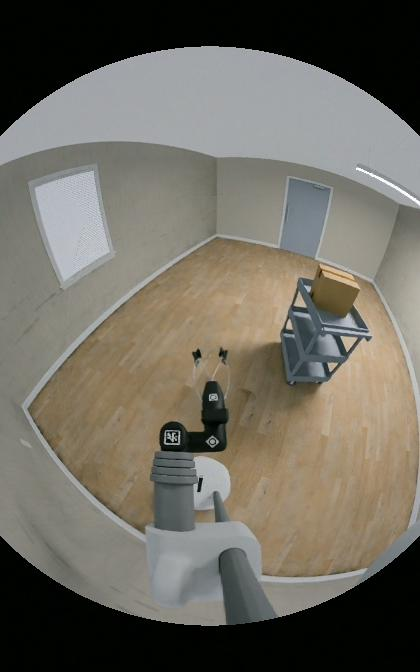

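move --blocking false --r2 '{"base":{"translate_m":1.6},"contact_limits":{"translate_m":0.3}}' --cameras '[]'

wait --seconds 8 --cameras '[]'

move --blocking false --r2 '{"base":{"translate_m":1.0,"strafe_m":-1.3},"contact_limits":{"translate_m":0.3}}' --cameras '[]'

wait --seconds 8 --cameras '["r2_head_camera", "r2_head_left_camera"]'

Scene clock: 284.37 s.
move: r2 moving
r1: as last shown
r1.lidar_m: 2.34 0.99 0.75 0.73 0.82 0.80 0.77 0.81 1.25 2.02 2.15 3.14
r1.motor_effort: lift_m=+24(24) arm_m=-4(4) wheel_0=+1(1) wheel_1=+0(1) wheel_2=-1(1)
r1.servo_current: wrist_yaw_rad=59(59) wrist_pitch_rad=39(52) wrist_roll_rad=59(65) gripper_m=39(46)
r1.wrist_depth_mm: - 135 - - - - - / - 123 135 - - - - / - 121 192 - - - - / 110 135 193 - - - - / 137 - - - - - - / 216 - 190 - 187 - - / - 140 - 137 - - -
r2.base_odometry: x=+0.657 y=-0.130 heading=-2.413
r2.turned_by_wheels: +0.000
r2.turned_by_imu: +0.001
r2.base_tilt: forward=-0.7 right=+0.1
r2.lidar_m: 3.18 2.22 2.12 1.07 0.75 0.69 0.73 0.98 2.41 2.70 1.08 1.16
r2.base_status: translate_m moving
r2.joint_positions: lift_m=+0.900 arm_m=+0.000 wrist_yaw_rad=-0.003 wrist_pitch_rad=+0.001 wrist_roll_rad=+0.002 gripper_m=+0.060
r2.joint_status: not commanded
r2.measured_speeds: translate_m=+0.121 strafe_m=+0.000 rotate_rad=+0.002 lift_m=+0.000 arm_m=+0.000 wrist_yaw_rad=+0.000 wrist_pitch_rad=+0.000 wrist_roll_rad=+0.000
r2.motor_effort: lift_m=+21(21) arm_m=+4(5) wheel_0=+8(9) wheel_1=+8(8) wheel_2=-12(13)
r2.servo_current: wrist_yaw_rad=52(52) wrist_pitch_rad=46(46) wrist_roll_rad=39(59) gripper_m=52(59)
r2.contact_limits: translate_m 0.3
r2.hand_pose: x=+0.4590 y=-0.0882 z=+1.0775 quat_wxyz=(+1.000, +0.001, +0.001, -0.001) (m; r2's base frame)
r2.wrist_depth_mm: 1808 - - - - - - / 1863 - - - - - - / 1983 - - - - - - / 1983 - - - - - - / 1921 - - - - - - / - - 196 - 190 - - / - - - - - - -
pictures: none
No camera images: "cameras" was empty.

Scene clock: 290.70 s.
earlier move: r2 done
r1.base_odometry: x=+0.000 y=+0.000 heading=+2.400
r1.turned_by_wheels: +0.000
r1.turned_by_imu: +0.000
r1.base_tilt: forward=-1.6 right=+1.3
r1.lidar_m: 2.37 1.02 0.78 0.75 0.81 0.80 0.77 0.84 1.25 2.03 2.16 3.16
r1.base_status: not commanded
r1.joint_positions: lift_m=+0.500 arm_m=+0.000 wrist_yaw_rad=+3.194 wrist_pitch_rad=+0.002 wrist_roll_rad=+0.000 gripper_m=+0.056
r1.joint_status: not commanded
r1.measured_speeds: all 0
r1.motor_effort: lift_m=+24(24) arm_m=-4(4) wheel_0=+0(1) wheel_1=+0(1) wheel_2=-1(1)
r1.servo_current: wrist_yaw_rad=33(72) wrist_pitch_rad=33(52) wrist_roll_rad=46(78) gripper_m=39(52)
r1.hand_pose: x=-0.1216 y=+0.0722 z=+0.6772 quat_wxyz=(-0.026, -0.001, +0.000, +1.000) (m; r1's base frame)
r1.wrist_depth_mm: - 135 - - - - - / - 123 135 - - - - / - 121 192 - - - - / 111 136 194 - - - - / 137 - - - - - - / 217 - 190 - 187 - - / - 141 - 137 - - -
r2.base_odometry: x=-0.514 y=-1.174 heading=-2.413
r2.turned_by_wheels: +0.000
r2.turned_by_imu: +0.002
r2.base_tilt: forward=-0.6 right=+0.1
r2.lidar_m: 2.13 1.46 1.35 1.42 1.91 2.08 2.19 1.19 0.92 0.93 3.89 3.65
r2.base_status: done
r2.joint_positions: lift_m=+0.900 arm_m=+0.000 wrist_yaw_rad=-0.003 wrist_pitch_rad=+0.001 wrist_roll_rad=+0.002 gripper_m=+0.060
r2.joint_status: not commanded
r2.measured_speeds: all 0
r2.motor_effort: lift_m=+20(21) arm_m=+4(5) wheel_0=+3(11) wheel_1=+4(9) wheel_2=-2(14)
r2.servo_current: wrist_yaw_rad=39(59) wrist_pitch_rad=39(52) wrist_roll_rad=33(72) gripper_m=59(65)
r2.contact_limits: translate_m 0.3
r2.hand_pose: x=+0.4590 y=-0.0882 z=+1.0776 quat_wxyz=(+1.000, +0.001, +0.001, -0.001) (m; r2's base frame)
r2.wrist_depth_mm: - - - - - - - / - - - - - - - / - - - - - - - / - - - - - - - / - - - - - - - / - - 193 - 191 - - / - 124 - - - - -
wait: 6.33 of 8 s (r2 has come to rest)
pictures: none
No camera images: "cameras" was empty.

Scene clock: 291.20 s.
move: r2 moving
r1: as last shown
r1.lidar_m: 2.34 1.01 0.78 0.75 0.82 0.79 0.76 0.82 1.25 2.02 2.13 3.14
r1.motor_effort: lift_m=+24(24) arm_m=-4(4) wheel_0=+1(1) wheel_1=+0(0) wheel_2=-1(1)
r1.servo_current: wrist_yaw_rad=39(59) wrist_pitch_rad=39(52) wrist_roll_rad=65(65) gripper_m=33(46)
r1.wrist_depth_mm: - 135 - - - - - / - 123 135 - - - - / - 121 192 - - - - / 110 135 194 - - - - / 137 - - - - - - / 216 - 190 - 188 - - / - 141 - 137 - - -
r2.base_odometry: x=-0.545 y=-1.168 heading=-2.414
r2.turned_by_wheels: -0.001
r2.turned_by_imu: -0.001
r2.base_tilt: forward=-0.7 right=+0.1
r2.lidar_m: 2.13 1.49 1.35 1.44 1.94 2.09 2.20 1.12 0.91 0.87 3.89 3.64
r2.base_status: translate_m moving; strafe_m moving
r2.joint_positions: lift_m=+0.900 arm_m=+0.000 wrist_yaw_rad=-0.003 wrist_pitch_rad=+0.001 wrist_roll_rad=+0.002 gripper_m=+0.060
r2.joint_status: not commanded
r2.measured_speeds: translate_m=+0.074 strafe_m=-0.097 rotate_rad=-0.006 lift_m=+0.000 arm_m=+0.000 wrist_yaw_rad=+0.000 wrist_pitch_rad=+0.000 wrist_roll_rad=+0.000
r2.motor_effort: lift_m=+20(20) arm_m=+4(4) wheel_0=+12(13) wheel_1=-8(8) wheel_2=-9(11)
r2.servo_current: wrist_yaw_rad=39(59) wrist_pitch_rad=39(46) wrist_roll_rad=46(52) gripper_m=52(65)
r2.contact_limits: translate_m 0.3
r2.hand_pose: x=+0.4590 y=-0.0882 z=+1.0776 quat_wxyz=(+1.000, +0.001, +0.001, -0.001) (m; r2's base frame)
r2.wrist_depth_mm: - - - - - - - / - - - - - - - / - - - - - - - / - - - - - - - / - - - - - - - / - - 193 - 190 - - / - 124 - - - - -
pictures: none
No camera images: "cameras" was empty.

Scene clock: 297.63 s.
earlier move: r2 done
r1.base_odometry: x=+0.000 y=+0.000 heading=+2.400
r1.turned_by_wheels: +0.000
r1.turned_by_imu: +0.000
r1.base_tilt: forward=-1.6 right=+1.3
r1.lidar_m: 2.34 1.04 0.78 0.75 0.77 0.80 0.76 0.84 1.27 2.03 2.16 3.12
r1.base_status: not commanded
r1.joint_positions: lift_m=+0.500 arm_m=+0.000 wrist_yaw_rad=+3.194 wrist_pitch_rad=+0.002 wrist_roll_rad=+0.000 gripper_m=+0.056
r1.joint_status: not commanded
r1.measured_speeds: all 0
r1.motor_effort: lift_m=+24(24) arm_m=-4(4) wheel_0=+0(1) wheel_1=+0(1) wheel_2=-1(1)
r1.servo_current: wrist_yaw_rad=39(72) wrist_pitch_rad=39(52) wrist_roll_rad=46(72) gripper_m=39(46)
r1.hand_pose: x=-0.1216 y=+0.0722 z=+0.6772 quat_wxyz=(-0.026, -0.001, +0.000, +1.000) (m; r1's base frame)
r1.wrist_depth_mm: - 135 - - - - - / - 123 135 - - - - / - 121 191 - - - - / 111 136 195 - - - - / 137 - - - - - - / 216 - 190 - 188 - - / - 140 - 137 - - -
r2.base_odometry: x=-2.125 y=-0.868 heading=-2.414
r2.turned_by_wheels: +0.000
r2.turned_by_imu: +0.003
r2.base_tilt: forward=-0.7 right=+0.0
r2.lidar_m: 2.31 2.17 2.08 2.17 2.86 1.25 1.22 2.81 2.67 2.74 2.35 2.15
r2.base_status: done
r2.joint_positions: lift_m=+0.900 arm_m=+0.000 wrist_yaw_rad=-0.003 wrist_pitch_rad=+0.001 wrist_roll_rad=+0.002 gripper_m=+0.060
r2.joint_status: not commanded
r2.measured_speeds: all 0
r2.motor_effort: lift_m=+20(20) arm_m=+4(5) wheel_0=+1(13) wheel_1=-4(9) wheel_2=-5(11)
r2.servo_current: wrist_yaw_rad=59(59) wrist_pitch_rad=39(46) wrist_roll_rad=46(65) gripper_m=52(65)
r2.contact_limits: translate_m 0.3
r2.hand_pose: x=+0.4590 y=-0.0882 z=+1.0776 quat_wxyz=(+1.000, +0.001, +0.001, -0.001) (m; r2's base frame)
r2.wrist_depth_mm: - - - - - - - / - - - - - - - / - - - - - - - / - - - - - 1808 - / - - - - - 1808 - / - - 196 - 190 - - / - - - - - - -
wait: 6.43 of 8 s (r2 has come to rest)
pictures: r2_head_camera, r2_head_left_camera
Images, in order (width x height): r2_head_camera 420x560, r2_head_left_camera 420x672.

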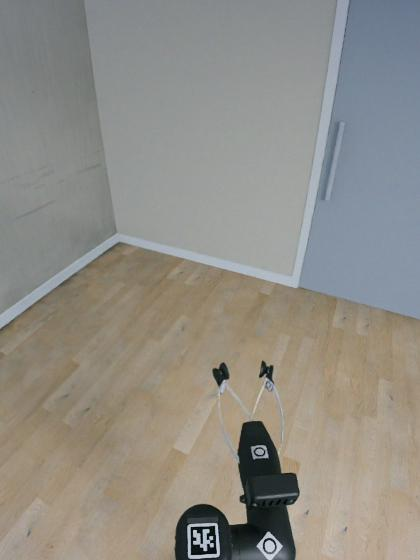

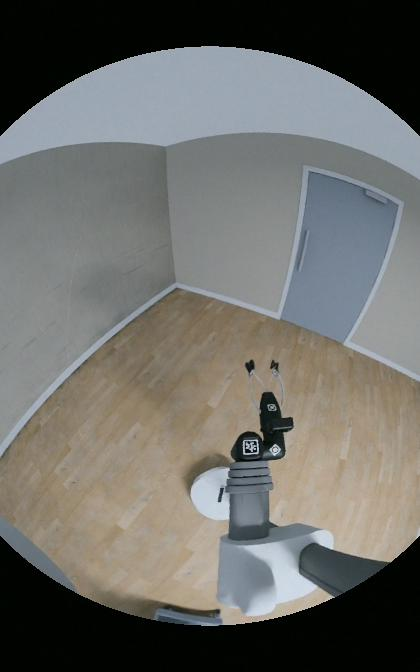

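move --blocking false --r2 '{"base":{"rotate_rad":-0.22}}' --cameras '[]'

wait --seconds 2 --cameras '[]'

move --blocking false --r2 '{"base":{"translate_m":1.1,"strafe_m":-0.24},"contact_limits":{"translate_m":0.2}}' --cameras '[]'

wait --seconds 6 --cameras '["r2_head_camera", "r2_wrist_camera"]'

Scene clock: 317.77 s.
move: r2 moving
r1: as last shown
r1.lidar_m: 2.35 1.01 0.77 0.74 0.81 0.81 0.75 0.81 1.26 2.00 2.16 3.14
r1.servo_current: wrist_yaw_rad=39(52) wrist_pitch_rad=39(46) wrist_roll_rad=39(59) gripper_m=39(46)
r1.wrist_depth_mm: - 135 - - - - - / - 123 135 - - - - / - 121 192 - - - - / 111 136 193 - - - - / 137 - - - - - - / 216 - 189 - 187 - - / - 141 - 137 - - -
r2.base_odometry: x=-2.125 y=-0.868 heading=-2.603
r2.turned_by_wheels: -0.189
r2.turned_by_imu: -0.184
r2.base_tilt: forward=-0.6 right=+0.1
r2.lidar_m: 2.18 2.36 2.06 2.09 2.48 3.56 1.23 3.03 2.66 2.65 2.53 2.23
r2.base_status: rotate_rad moving
r2.joint_positions: lift_m=+0.900 arm_m=+0.000 wrist_yaw_rad=-0.003 wrist_pitch_rad=+0.001 wrist_roll_rad=+0.002 gripper_m=+0.060
r2.joint_status: not commanded
r2.measured_speeds: translate_m=+0.002 strafe_m=+0.000 rotate_rad=-0.360 lift_m=+0.000 arm_m=+0.000 wrist_yaw_rad=+0.000 wrist_pitch_rad=+0.000 wrist_roll_rad=+0.000
r2.motor_effort: lift_m=+20(20) arm_m=+4(4) wheel_0=+6(9) wheel_1=+5(9) wheel_2=+4(10)
r2.servo_current: wrist_yaw_rad=52(59) wrist_pitch_rad=39(46) wrist_roll_rad=59(59) gripper_m=52(59)
r2.hand_pose: x=+0.4590 y=-0.0882 z=+1.0776 quat_wxyz=(+1.000, +0.001, +0.001, -0.001) (m; r2's base frame)
r2.wrist_depth_mm: - - - - - - - / - - - - - - - / - - - - - - - / - - - - - - - / - - - - 226 - - / - - 196 - 187 - - / - - - - - - -
pictures: none
No camera images: "cameras" was empty.

Scene clock: 318.23 s.
earlier move: r2 done
r1.base_odometry: x=+0.000 y=+0.000 heading=+2.400
r1.turned_by_wheels: +0.000
r1.turned_by_imu: +0.000
r1.base_tilt: forward=-1.6 right=+1.3
r1.lidar_m: 2.35 1.03 0.78 0.75 0.82 0.79 0.77 0.83 1.26 2.03 2.13 3.13
r1.base_status: not commanded
r1.joint_positions: lift_m=+0.500 arm_m=+0.000 wrist_yaw_rad=+3.194 wrist_pitch_rad=+0.002 wrist_roll_rad=+0.000 gripper_m=+0.056
r1.joint_status: not commanded
r1.measured_speeds: all 0
r1.motor_effort: lift_m=+24(24) arm_m=-4(4) wheel_0=+1(1) wheel_1=+0(1) wheel_2=-1(1)
r1.servo_current: wrist_yaw_rad=46(59) wrist_pitch_rad=33(52) wrist_roll_rad=26(59) gripper_m=46(46)
r1.hand_pose: x=-0.1216 y=+0.0722 z=+0.6772 quat_wxyz=(-0.026, -0.001, +0.000, +1.000) (m; r1's base frame)
r1.wrist_depth_mm: - 135 - - - - - / - 123 135 - - - - / - 121 191 - - - - / 110 135 194 - - - - / 137 - - - - - - / 215 - 190 - 187 - - / - 141 - 137 - - -
r2.base_odometry: x=-2.125 y=-0.868 heading=-2.633
r2.turned_by_wheels: -0.030
r2.turned_by_imu: -0.029
r2.base_tilt: forward=-0.7 right=+0.1
r2.lidar_m: 2.19 2.42 2.07 2.08 2.43 3.60 1.20 1.27 2.67 2.67 2.58 2.24
r2.base_status: done
r2.joint_positions: lift_m=+0.900 arm_m=+0.000 wrist_yaw_rad=-0.003 wrist_pitch_rad=+0.001 wrist_roll_rad=+0.002 gripper_m=+0.060
r2.joint_status: not commanded
r2.measured_speeds: all 0
r2.motor_effort: lift_m=+20(20) arm_m=+4(4) wheel_0=+4(9) wheel_1=+4(9) wheel_2=+3(10)
r2.servo_current: wrist_yaw_rad=39(59) wrist_pitch_rad=39(46) wrist_roll_rad=46(59) gripper_m=52(59)
r2.hand_pose: x=+0.4590 y=-0.0882 z=+1.0776 quat_wxyz=(+1.000, +0.001, +0.001, -0.001) (m; r2's base frame)
r2.wrist_depth_mm: - - - - - - - / - - - - - - - / - - - - - - - / - - - - - - - / - - - - 220 - - / - - 196 - 186 - - / - - - - - - -
wait: 0.47 of 2 s (r2 has come to rest)
pictures: none
No camera images: "cameras" was empty.

Scene clock: 318.73 s.
move: r2 moving
r1: as last shown
r1.lidar_m: 2.34 1.01 0.78 0.75 0.83 0.78 0.77 0.84 1.22 2.00 2.18 3.16
r1.motor_effort: lift_m=+24(24) arm_m=-4(4) wheel_0=+1(1) wheel_1=+0(0) wheel_2=-1(1)
r1.servo_current: wrist_yaw_rad=52(65) wrist_pitch_rad=39(52) wrist_roll_rad=46(59) gripper_m=46(46)
r1.wrist_depth_mm: - 135 - - - - - / - 123 135 - - - - / - 121 192 - - - - / 111 135 194 - - - - / 136 - - - - - - / 216 - 190 - 187 - - / - 140 - 137 - - -
r2.base_odometry: x=-2.156 y=-0.877 heading=-2.633
r2.turned_by_wheels: +0.000
r2.turned_by_imu: +0.000
r2.base_tilt: forward=-0.7 right=+0.1
r2.lidar_m: 2.16 2.40 2.08 2.09 2.45 3.62 1.24 3.08 2.67 2.67 2.55 2.21
r2.base_status: translate_m moving; strafe_m moving
r2.joint_positions: lift_m=+0.900 arm_m=+0.000 wrist_yaw_rad=-0.003 wrist_pitch_rad=+0.001 wrist_roll_rad=+0.002 gripper_m=+0.060
r2.joint_status: not commanded
r2.measured_speeds: translate_m=+0.122 strafe_m=-0.025 rotate_rad=+0.002 lift_m=+0.000 arm_m=+0.000 wrist_yaw_rad=+0.000 wrist_pitch_rad=+0.000 wrist_roll_rad=+0.000
r2.motor_effort: lift_m=+20(20) arm_m=+4(4) wheel_0=+7(11) wheel_1=+7(7) wheel_2=-12(13)
r2.servo_current: wrist_yaw_rad=46(52) wrist_pitch_rad=46(46) wrist_roll_rad=46(52) gripper_m=52(65)
r2.contact_limits: translate_m 0.2
r2.hand_pose: x=+0.4590 y=-0.0882 z=+1.0776 quat_wxyz=(+1.000, +0.001, +0.001, -0.001) (m; r2's base frame)
r2.wrist_depth_mm: - - - - - - - / - - - - - - - / - - - - 1921 - - / - - - - - - - / - - - - - - - / - - 196 - 185 - - / - - - - - - -
pictures: none
No camera images: "cameras" was empty.

Scene clock: 323.43 s.
earlier move: r2 done
r1.base_odometry: x=+0.000 y=+0.000 heading=+2.400
r1.turned_by_wheels: +0.000
r1.turned_by_imu: +0.000
r1.base_tilt: forward=-1.6 right=+1.3
r1.lidar_m: 2.32 1.04 0.76 0.75 0.81 0.79 0.77 0.85 1.23 2.02 2.13 3.13
r1.base_status: not commanded
r1.joint_positions: lift_m=+0.500 arm_m=+0.000 wrist_yaw_rad=+3.194 wrist_pitch_rad=+0.002 wrist_roll_rad=+0.000 gripper_m=+0.056
r1.joint_status: not commanded
r1.measured_speeds: all 0
r1.motor_effort: lift_m=+24(24) arm_m=-4(4) wheel_0=+1(1) wheel_1=+0(1) wheel_2=-1(1)
r1.servo_current: wrist_yaw_rad=39(65) wrist_pitch_rad=46(52) wrist_roll_rad=59(65) gripper_m=33(52)
r1.hand_pose: x=-0.1216 y=+0.0722 z=+0.6772 quat_wxyz=(-0.026, -0.001, +0.000, +1.000) (m; r1's base frame)
r1.wrist_depth_mm: - 135 - - - - - / - 123 135 - - - - / - 121 191 - - - - / 110 136 194 - - - - / 137 - - - - - - / 216 - 190 - 187 - - / - 140 - 136 - - -
r2.base_odometry: x=-3.203 y=-1.194 heading=-2.633
r2.turned_by_wheels: +0.000
r2.turned_by_imu: +0.002
r2.base_tilt: forward=-0.7 right=+0.1
r2.lidar_m: 1.03 1.30 2.01 2.01 2.36 4.13 2.29 3.16 2.73 2.26 1.29 1.10
r2.base_status: done
r2.joint_positions: lift_m=+0.900 arm_m=+0.000 wrist_yaw_rad=-0.003 wrist_pitch_rad=+0.001 wrist_roll_rad=+0.002 gripper_m=+0.060
r2.joint_status: not commanded
r2.measured_speeds: all 0
r2.motor_effort: lift_m=+20(20) arm_m=+4(5) wheel_0=+2(12) wheel_1=+2(7) wheel_2=-4(14)
r2.servo_current: wrist_yaw_rad=39(65) wrist_pitch_rad=39(46) wrist_roll_rad=46(59) gripper_m=59(65)
r2.contact_limits: translate_m 0.2
r2.hand_pose: x=+0.4590 y=-0.0882 z=+1.0776 quat_wxyz=(+1.000, +0.001, +0.001, -0.001) (m; r2's base frame)
r2.wrist_depth_mm: - - - - - - - / - - - - - - - / - - - - - - - / - - - - - - - / - - - - 220 - - / - - 189 - 185 - - / - 124 - - - - -
wait: 4.70 of 6 s (r2 has come to rest)
pictures: r2_head_camera, r2_wrist_camera
Images, in order (width x height): r2_head_camera 420x560, r2_wrist_camera 616x392.

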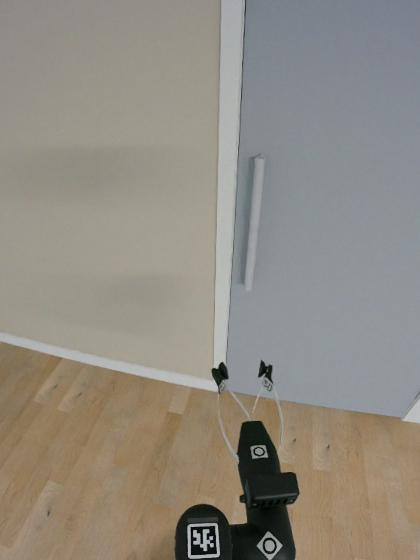

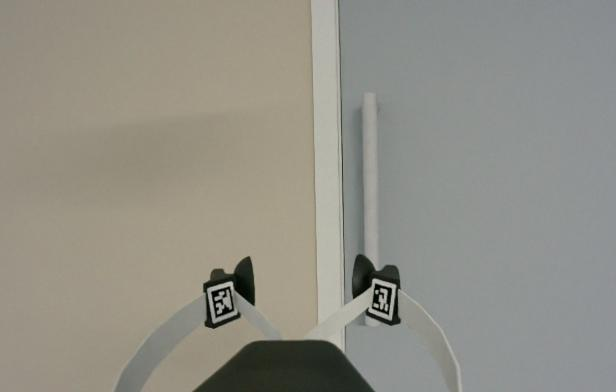

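move --blocking false --cameras '["r2_wrist_camera","r2_head_camera","r1_head_camera"]' --r2 '{"base":{"strafe_m":-0.095},"pace":"slow","joints":{"gripper_m":0.08}}' --r1 '{"joints":{"lift_m":0.9,"wrist_yaw_rad":0}}'

wait --seconds 2 --cameras '["r2_wrist_camera","r2_head_camera","r1_head_camera"]'

Scene clock: 348.80 s.
move: r1 moving; r2 moving
r1.base_odometry: x=+0.000 y=+0.000 heading=+2.400
r1.turned_by_wheels: +0.000
r1.turned_by_imu: +0.000
r1.base_tilt: forward=-1.6 right=+1.3
r1.lidar_m: 2.33 1.00 0.79 0.73 0.80 0.78 0.77 0.86 1.24 2.01 2.15 3.14
r1.base_status: not commanded
r1.joint_positions: lift_m=+0.538 arm_m=+0.000 wrist_yaw_rad=+2.607 wrist_pitch_rad=+0.002 wrist_roll_rad=+0.000 gripper_m=+0.056
r1.joint_status: lift_m moving; wrist_yaw_rad moving
r1.measured_speeds: translate_m=+0.000 strafe_m=+0.000 rotate_rad=+0.000 lift_m=+0.146 arm_m=+0.000 wrist_yaw_rad=-1.821 wrist_pitch_rad=+0.000 wrist_roll_rad=+0.000
r1.motor_effort: lift_m=+26(27) arm_m=-3(4) wheel_0=+0(1) wheel_1=+0(1) wheel_2=-1(1)
r1.servo_current: wrist_yaw_rad=65(124) wrist_pitch_rad=46(46) wrist_roll_rad=65(65) gripper_m=39(46)
r1.hand_pose: x=-0.0328 y=+0.2221 z=+0.7152 quat_wxyz=(+0.264, -0.001, +0.000, +0.965) (m; r1's base frame)
r1.wrist_depth_mm: - - - - - - - / - - - - - - - / - - - - - - - / - - - - - - - / - - - - - - - / - - 190 - 187 - - / - 140 - 137 - - -
r2.base_odometry: x=-3.210 y=-1.182 heading=-2.633
r2.turned_by_wheels: +0.000
r2.turned_by_imu: +0.000
r2.base_tilt: forward=-0.7 right=+0.1
r2.lidar_m: 1.02 1.30 2.02 2.03 2.42 4.15 2.31 3.13 2.70 2.24 1.31 1.09
r2.base_status: strafe_m moving
r2.joint_positions: lift_m=+0.900 arm_m=+0.000 wrist_yaw_rad=-0.003 wrist_pitch_rad=+0.001 wrist_roll_rad=+0.002 gripper_m=+0.070
r2.joint_status: gripper_m moving
r2.measured_speeds: translate_m=+0.000 strafe_m=-0.055 rotate_rad=-0.001 lift_m=+0.000 arm_m=+0.000 wrist_yaw_rad=+0.000 wrist_pitch_rad=+0.000 wrist_roll_rad=+0.000
r2.motor_effort: lift_m=+20(20) arm_m=+4(4) wheel_0=+9(9) wheel_1=-7(8) wheel_2=+0(3)
r2.servo_current: wrist_yaw_rad=52(59) wrist_pitch_rad=39(46) wrist_roll_rad=52(59) gripper_m=72(85)
r2.hand_pose: x=+0.4590 y=-0.0882 z=+1.0776 quat_wxyz=(+1.000, +0.001, +0.001, -0.001) (m; r2's base frame)
r2.wrist_depth_mm: - - - 854 - - - / - - - 866 - - - / - - - - 788 - - / - - - - 798 - - / - - - - - - - / - - 187 - 189 - - / - - - - - - -
pictures: r1_head_camera, r2_head_camera, r2_wrist_camera
Images, in order (width x height): r1_head_camera 420x560, r2_head_camera 420x560, r2_wrist_camera 616x392.

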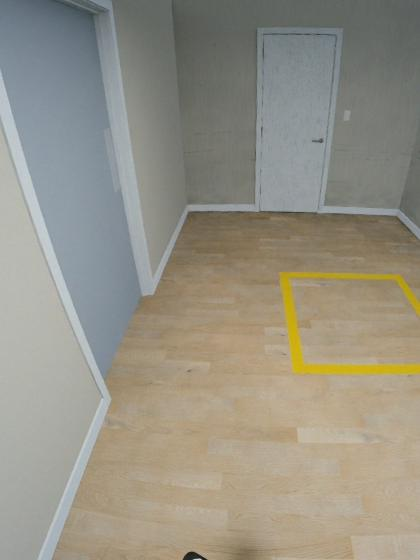

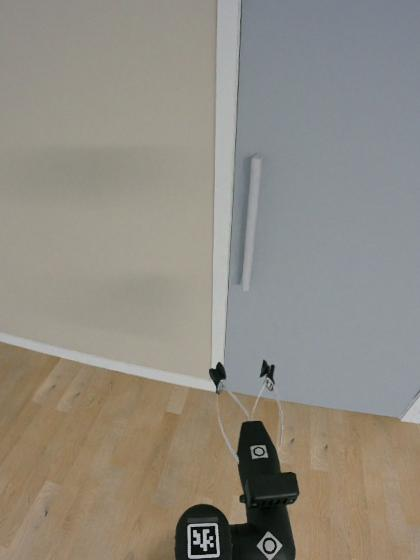

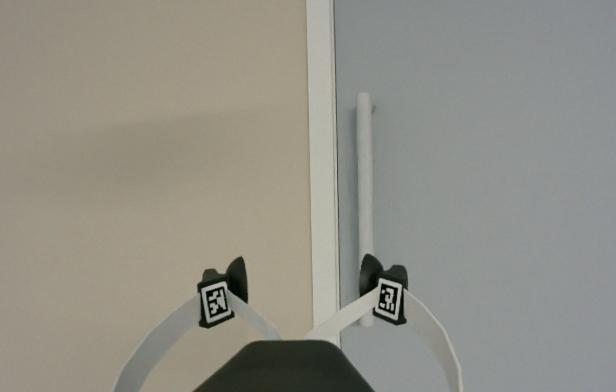

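Scene clock: 350.40 s.
earlier move: r1 moving; r2 done
r1.base_odometry: x=+0.000 y=+0.000 heading=+2.400
r1.turned_by_wheels: +0.000
r1.turned_by_imu: +0.000
r1.base_tilt: forward=-1.6 right=+1.3
r1.lidar_m: 2.35 0.98 0.77 0.74 0.80 0.78 0.76 0.84 1.26 2.01 2.14 3.14
r1.base_status: not commanded
r1.joint_positions: lift_m=+0.892 arm_m=+0.000 wrist_yaw_rad=+0.003 wrist_pitch_rad=+0.002 wrist_roll_rad=+0.000 gripper_m=+0.056
r1.joint_status: lift_m moving; wrist_yaw_rad moving
r1.measured_speeds: translate_m=+0.000 strafe_m=+0.000 rotate_rad=+0.000 lift_m=+0.074 arm_m=+0.000 wrist_yaw_rad=-0.043 wrist_pitch_rad=+0.000 wrist_roll_rad=+0.000
r1.motor_effort: lift_m=+24(28) arm_m=-3(4) wheel_0=+0(1) wheel_1=+0(1) wheel_2=-1(1)
r1.servo_current: wrist_yaw_rad=46(124) wrist_pitch_rad=46(46) wrist_roll_rad=39(65) gripper_m=39(46)
r1.hand_pose: x=+0.4595 y=-0.0865 z=+1.0693 quat_wxyz=(+1.000, +0.000, +0.001, +0.002) (m; r1's base frame)
r1.wrist_depth_mm: - 1863 - - - - - / - 1921 - - - - - / - 1863 - - - - - / - 1921 - - - - - / - 1921 - - - - - / - 1863 192 - 187 - - / - 152 - 153 - - -
r2.base_odometry: x=-3.249 y=-1.112 heading=-2.633
r2.turned_by_wheels: +0.000
r2.turned_by_imu: +0.000
r2.base_tilt: forward=-0.7 right=+0.1
r2.lidar_m: 1.03 1.28 2.10 2.12 2.50 4.30 2.30 3.07 2.62 2.17 1.27 1.07
r2.base_status: done
r2.joint_positions: lift_m=+0.900 arm_m=+0.000 wrist_yaw_rad=-0.003 wrist_pitch_rad=+0.001 wrist_roll_rad=+0.002 gripper_m=+0.080
r2.joint_status: all done
r2.measured_speeds: all 0
r2.motor_effort: lift_m=+20(20) arm_m=+4(5) wheel_0=+4(11) wheel_1=-3(10) wheel_2=+0(3)
r2.servo_current: wrist_yaw_rad=46(59) wrist_pitch_rad=39(46) wrist_roll_rad=46(59) gripper_m=46(85)
r2.hand_pose: x=+0.4590 y=-0.0882 z=+1.0776 quat_wxyz=(+1.000, +0.001, +0.001, -0.001) (m; r2's base frame)
r2.wrist_depth_mm: - - - - - - - / - - - - - - - / - - - - - - - / - - - 788 - - - / - - - - - - - / - - 188 - 185 - - / - 128 - - - - -
wait: 1.60 of 2 s (r2 has come to rest)
pictures: r1_head_camera, r2_head_camera, r2_wrist_camera
Images, in order (width x height): r1_head_camera 420x560, r2_head_camera 420x560, r2_wrist_camera 616x392.

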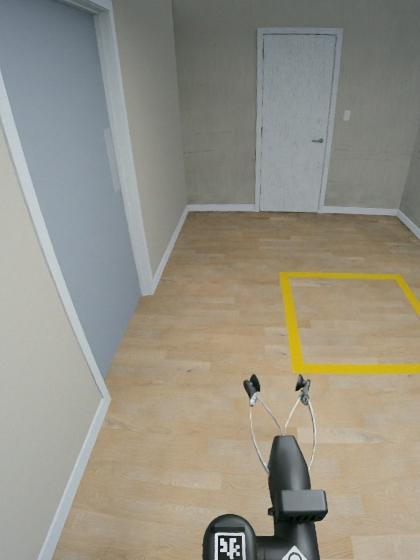

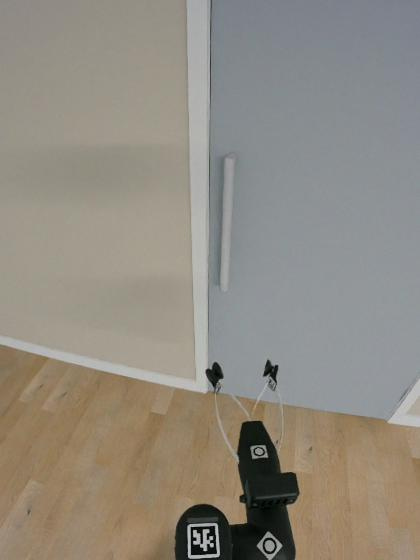

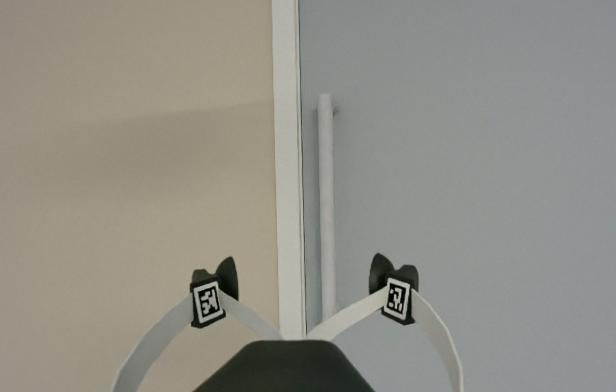

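move --blocking false --cameras '[]' --r2 '{"base":{"strafe_m":-0.036,"translate_m":0.36},"pace":"slow"}'

wait --seconds 6 --cameras '["r2_wrist_camera","r2_head_camera"]'

Scene clock: 358.17 s.
earlier move: r1 done
move: r2 moving
r1.base_odometry: x=+0.000 y=+0.000 heading=+2.400
r1.turned_by_wheels: +0.000
r1.turned_by_imu: +0.000
r1.base_tilt: forward=-1.6 right=+1.2
r1.lidar_m: 2.35 1.03 0.77 0.75 0.81 0.80 0.77 0.83 1.24 2.03 2.17 3.14
r1.base_status: not commanded
r1.joint_positions: lift_m=+0.900 arm_m=+0.000 wrist_yaw_rad=+0.003 wrist_pitch_rad=+0.002 wrist_roll_rad=+0.000 gripper_m=+0.056
r1.joint_status: all done
r1.measured_speeds: all 0
r1.motor_effort: lift_m=+24(24) arm_m=+3(3) wheel_0=+1(1) wheel_1=+0(1) wheel_2=-1(1)
r1.servo_current: wrist_yaw_rad=59(65) wrist_pitch_rad=39(46) wrist_roll_rad=46(72) gripper_m=39(46)
r1.hand_pose: x=+0.4595 y=-0.0867 z=+1.0772 quat_wxyz=(+1.000, +0.000, +0.001, +0.001) (m; r1's base frame)
r1.wrist_depth_mm: - 1921 - - - - - / - 1921 - - - - - / - 1921 - - - - - / - 1921 - - - - - / - 1921 - - - - - / - 1921 193 - 188 - - / - 152 - 153 - - -
r2.base_odometry: x=-3.260 y=-1.116 heading=-2.633
r2.turned_by_wheels: +0.000
r2.turned_by_imu: +0.001
r2.base_tilt: forward=-0.7 right=+0.1
r2.lidar_m: 1.00 1.27 2.08 2.12 2.48 4.29 2.31 3.07 2.62 2.14 1.23 1.06
r2.base_status: translate_m moving; strafe_m moving
r2.joint_positions: lift_m=+0.900 arm_m=+0.000 wrist_yaw_rad=-0.003 wrist_pitch_rad=+0.001 wrist_roll_rad=+0.002 gripper_m=+0.080
r2.joint_status: not commanded
r2.measured_speeds: translate_m=+0.048 strafe_m=-0.005 rotate_rad=-0.001 lift_m=+0.000 arm_m=+0.000 wrist_yaw_rad=+0.000 wrist_pitch_rad=+0.000 wrist_roll_rad=+0.000
r2.motor_effort: lift_m=+20(20) arm_m=+4(4) wheel_0=+8(9) wheel_1=+4(5) wheel_2=-8(10)
r2.servo_current: wrist_yaw_rad=52(65) wrist_pitch_rad=39(39) wrist_roll_rad=46(59) gripper_m=52(52)
r2.hand_pose: x=+0.4590 y=-0.0882 z=+1.0776 quat_wxyz=(+1.000, +0.001, +0.001, -0.001) (m; r2's base frame)
r2.wrist_depth_mm: - - - - - - - / - - - - - - - / - - - - - - - / - - - 788 - - - / - - - 778 - - - / - - 188 - 185 - - / - 128 - - - - -
pictures: none
No camera images: "cameras" was empty.

Scene clock: 362.57 s.
earlier move: r2 done
r1.base_odometry: x=+0.000 y=+0.000 heading=+2.400
r1.turned_by_wheels: +0.000
r1.turned_by_imu: +0.000
r1.base_tilt: forward=-1.6 right=+1.2
r1.lidar_m: 2.35 1.01 0.76 0.74 0.83 0.78 0.77 0.84 1.25 2.00 2.14 3.14
r1.base_status: not commanded
r1.joint_positions: lift_m=+0.900 arm_m=+0.000 wrist_yaw_rad=+0.003 wrist_pitch_rad=+0.002 wrist_roll_rad=+0.000 gripper_m=+0.056
r1.joint_status: all done
r1.measured_speeds: all 0
r1.motor_effort: lift_m=+24(24) arm_m=+4(4) wheel_0=+1(1) wheel_1=+0(1) wheel_2=-1(1)
r1.servo_current: wrist_yaw_rad=52(72) wrist_pitch_rad=46(52) wrist_roll_rad=52(72) gripper_m=39(46)
r1.hand_pose: x=+0.4595 y=-0.0867 z=+1.0772 quat_wxyz=(+1.000, +0.000, +0.001, +0.001) (m; r1's base frame)
r1.wrist_depth_mm: - 1921 - - - - - / - 1863 - - - - - / - 1983 - - - - - / - 1863 - - - - - / - 1863 - - - - - / - 1863 194 - 188 - - / - 151 - 153 - - -
r2.base_odometry: x=-3.581 y=-1.255 heading=-2.633
r2.turned_by_wheels: +0.000
r2.turned_by_imu: +0.001
r2.base_tilt: forward=-0.7 right=+0.0
r2.lidar_m: 0.66 0.86 1.50 2.06 2.40 4.19 2.69 3.11 2.68 1.48 0.84 0.74
r2.base_status: done
r2.joint_positions: lift_m=+0.900 arm_m=+0.000 wrist_yaw_rad=-0.003 wrist_pitch_rad=+0.001 wrist_roll_rad=+0.002 gripper_m=+0.080
r2.joint_status: not commanded
r2.measured_speeds: all 0
r2.motor_effort: lift_m=+20(20) arm_m=+4(5) wheel_0=+4(9) wheel_1=+4(7) wheel_2=-5(10)
r2.servo_current: wrist_yaw_rad=33(65) wrist_pitch_rad=39(46) wrist_roll_rad=39(65) gripper_m=52(59)
r2.hand_pose: x=+0.4590 y=-0.0882 z=+1.0776 quat_wxyz=(+1.000, +0.001, +0.001, -0.001) (m; r2's base frame)
r2.wrist_depth_mm: - - 525 - - - - / - - 525 430 - - - / - - 521 430 - - - / - - 525 433 - - - / - - 525 433 - - - / - - 190 436 185 - - / - 128 - - - - -
wait: 4.40 of 6 s (r2 has come to rest)
pictures: r2_head_camera, r2_wrist_camera
Images, in order (width x height): r2_head_camera 420x560, r2_wrist_camera 616x392.

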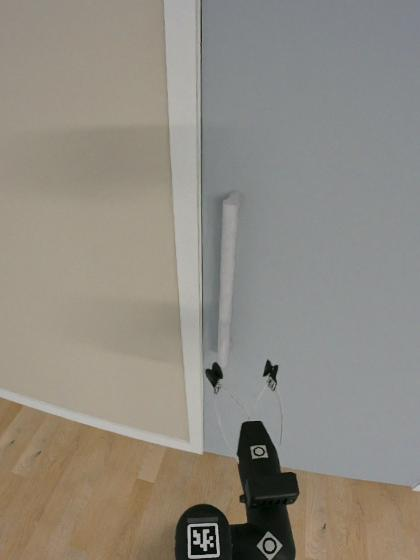

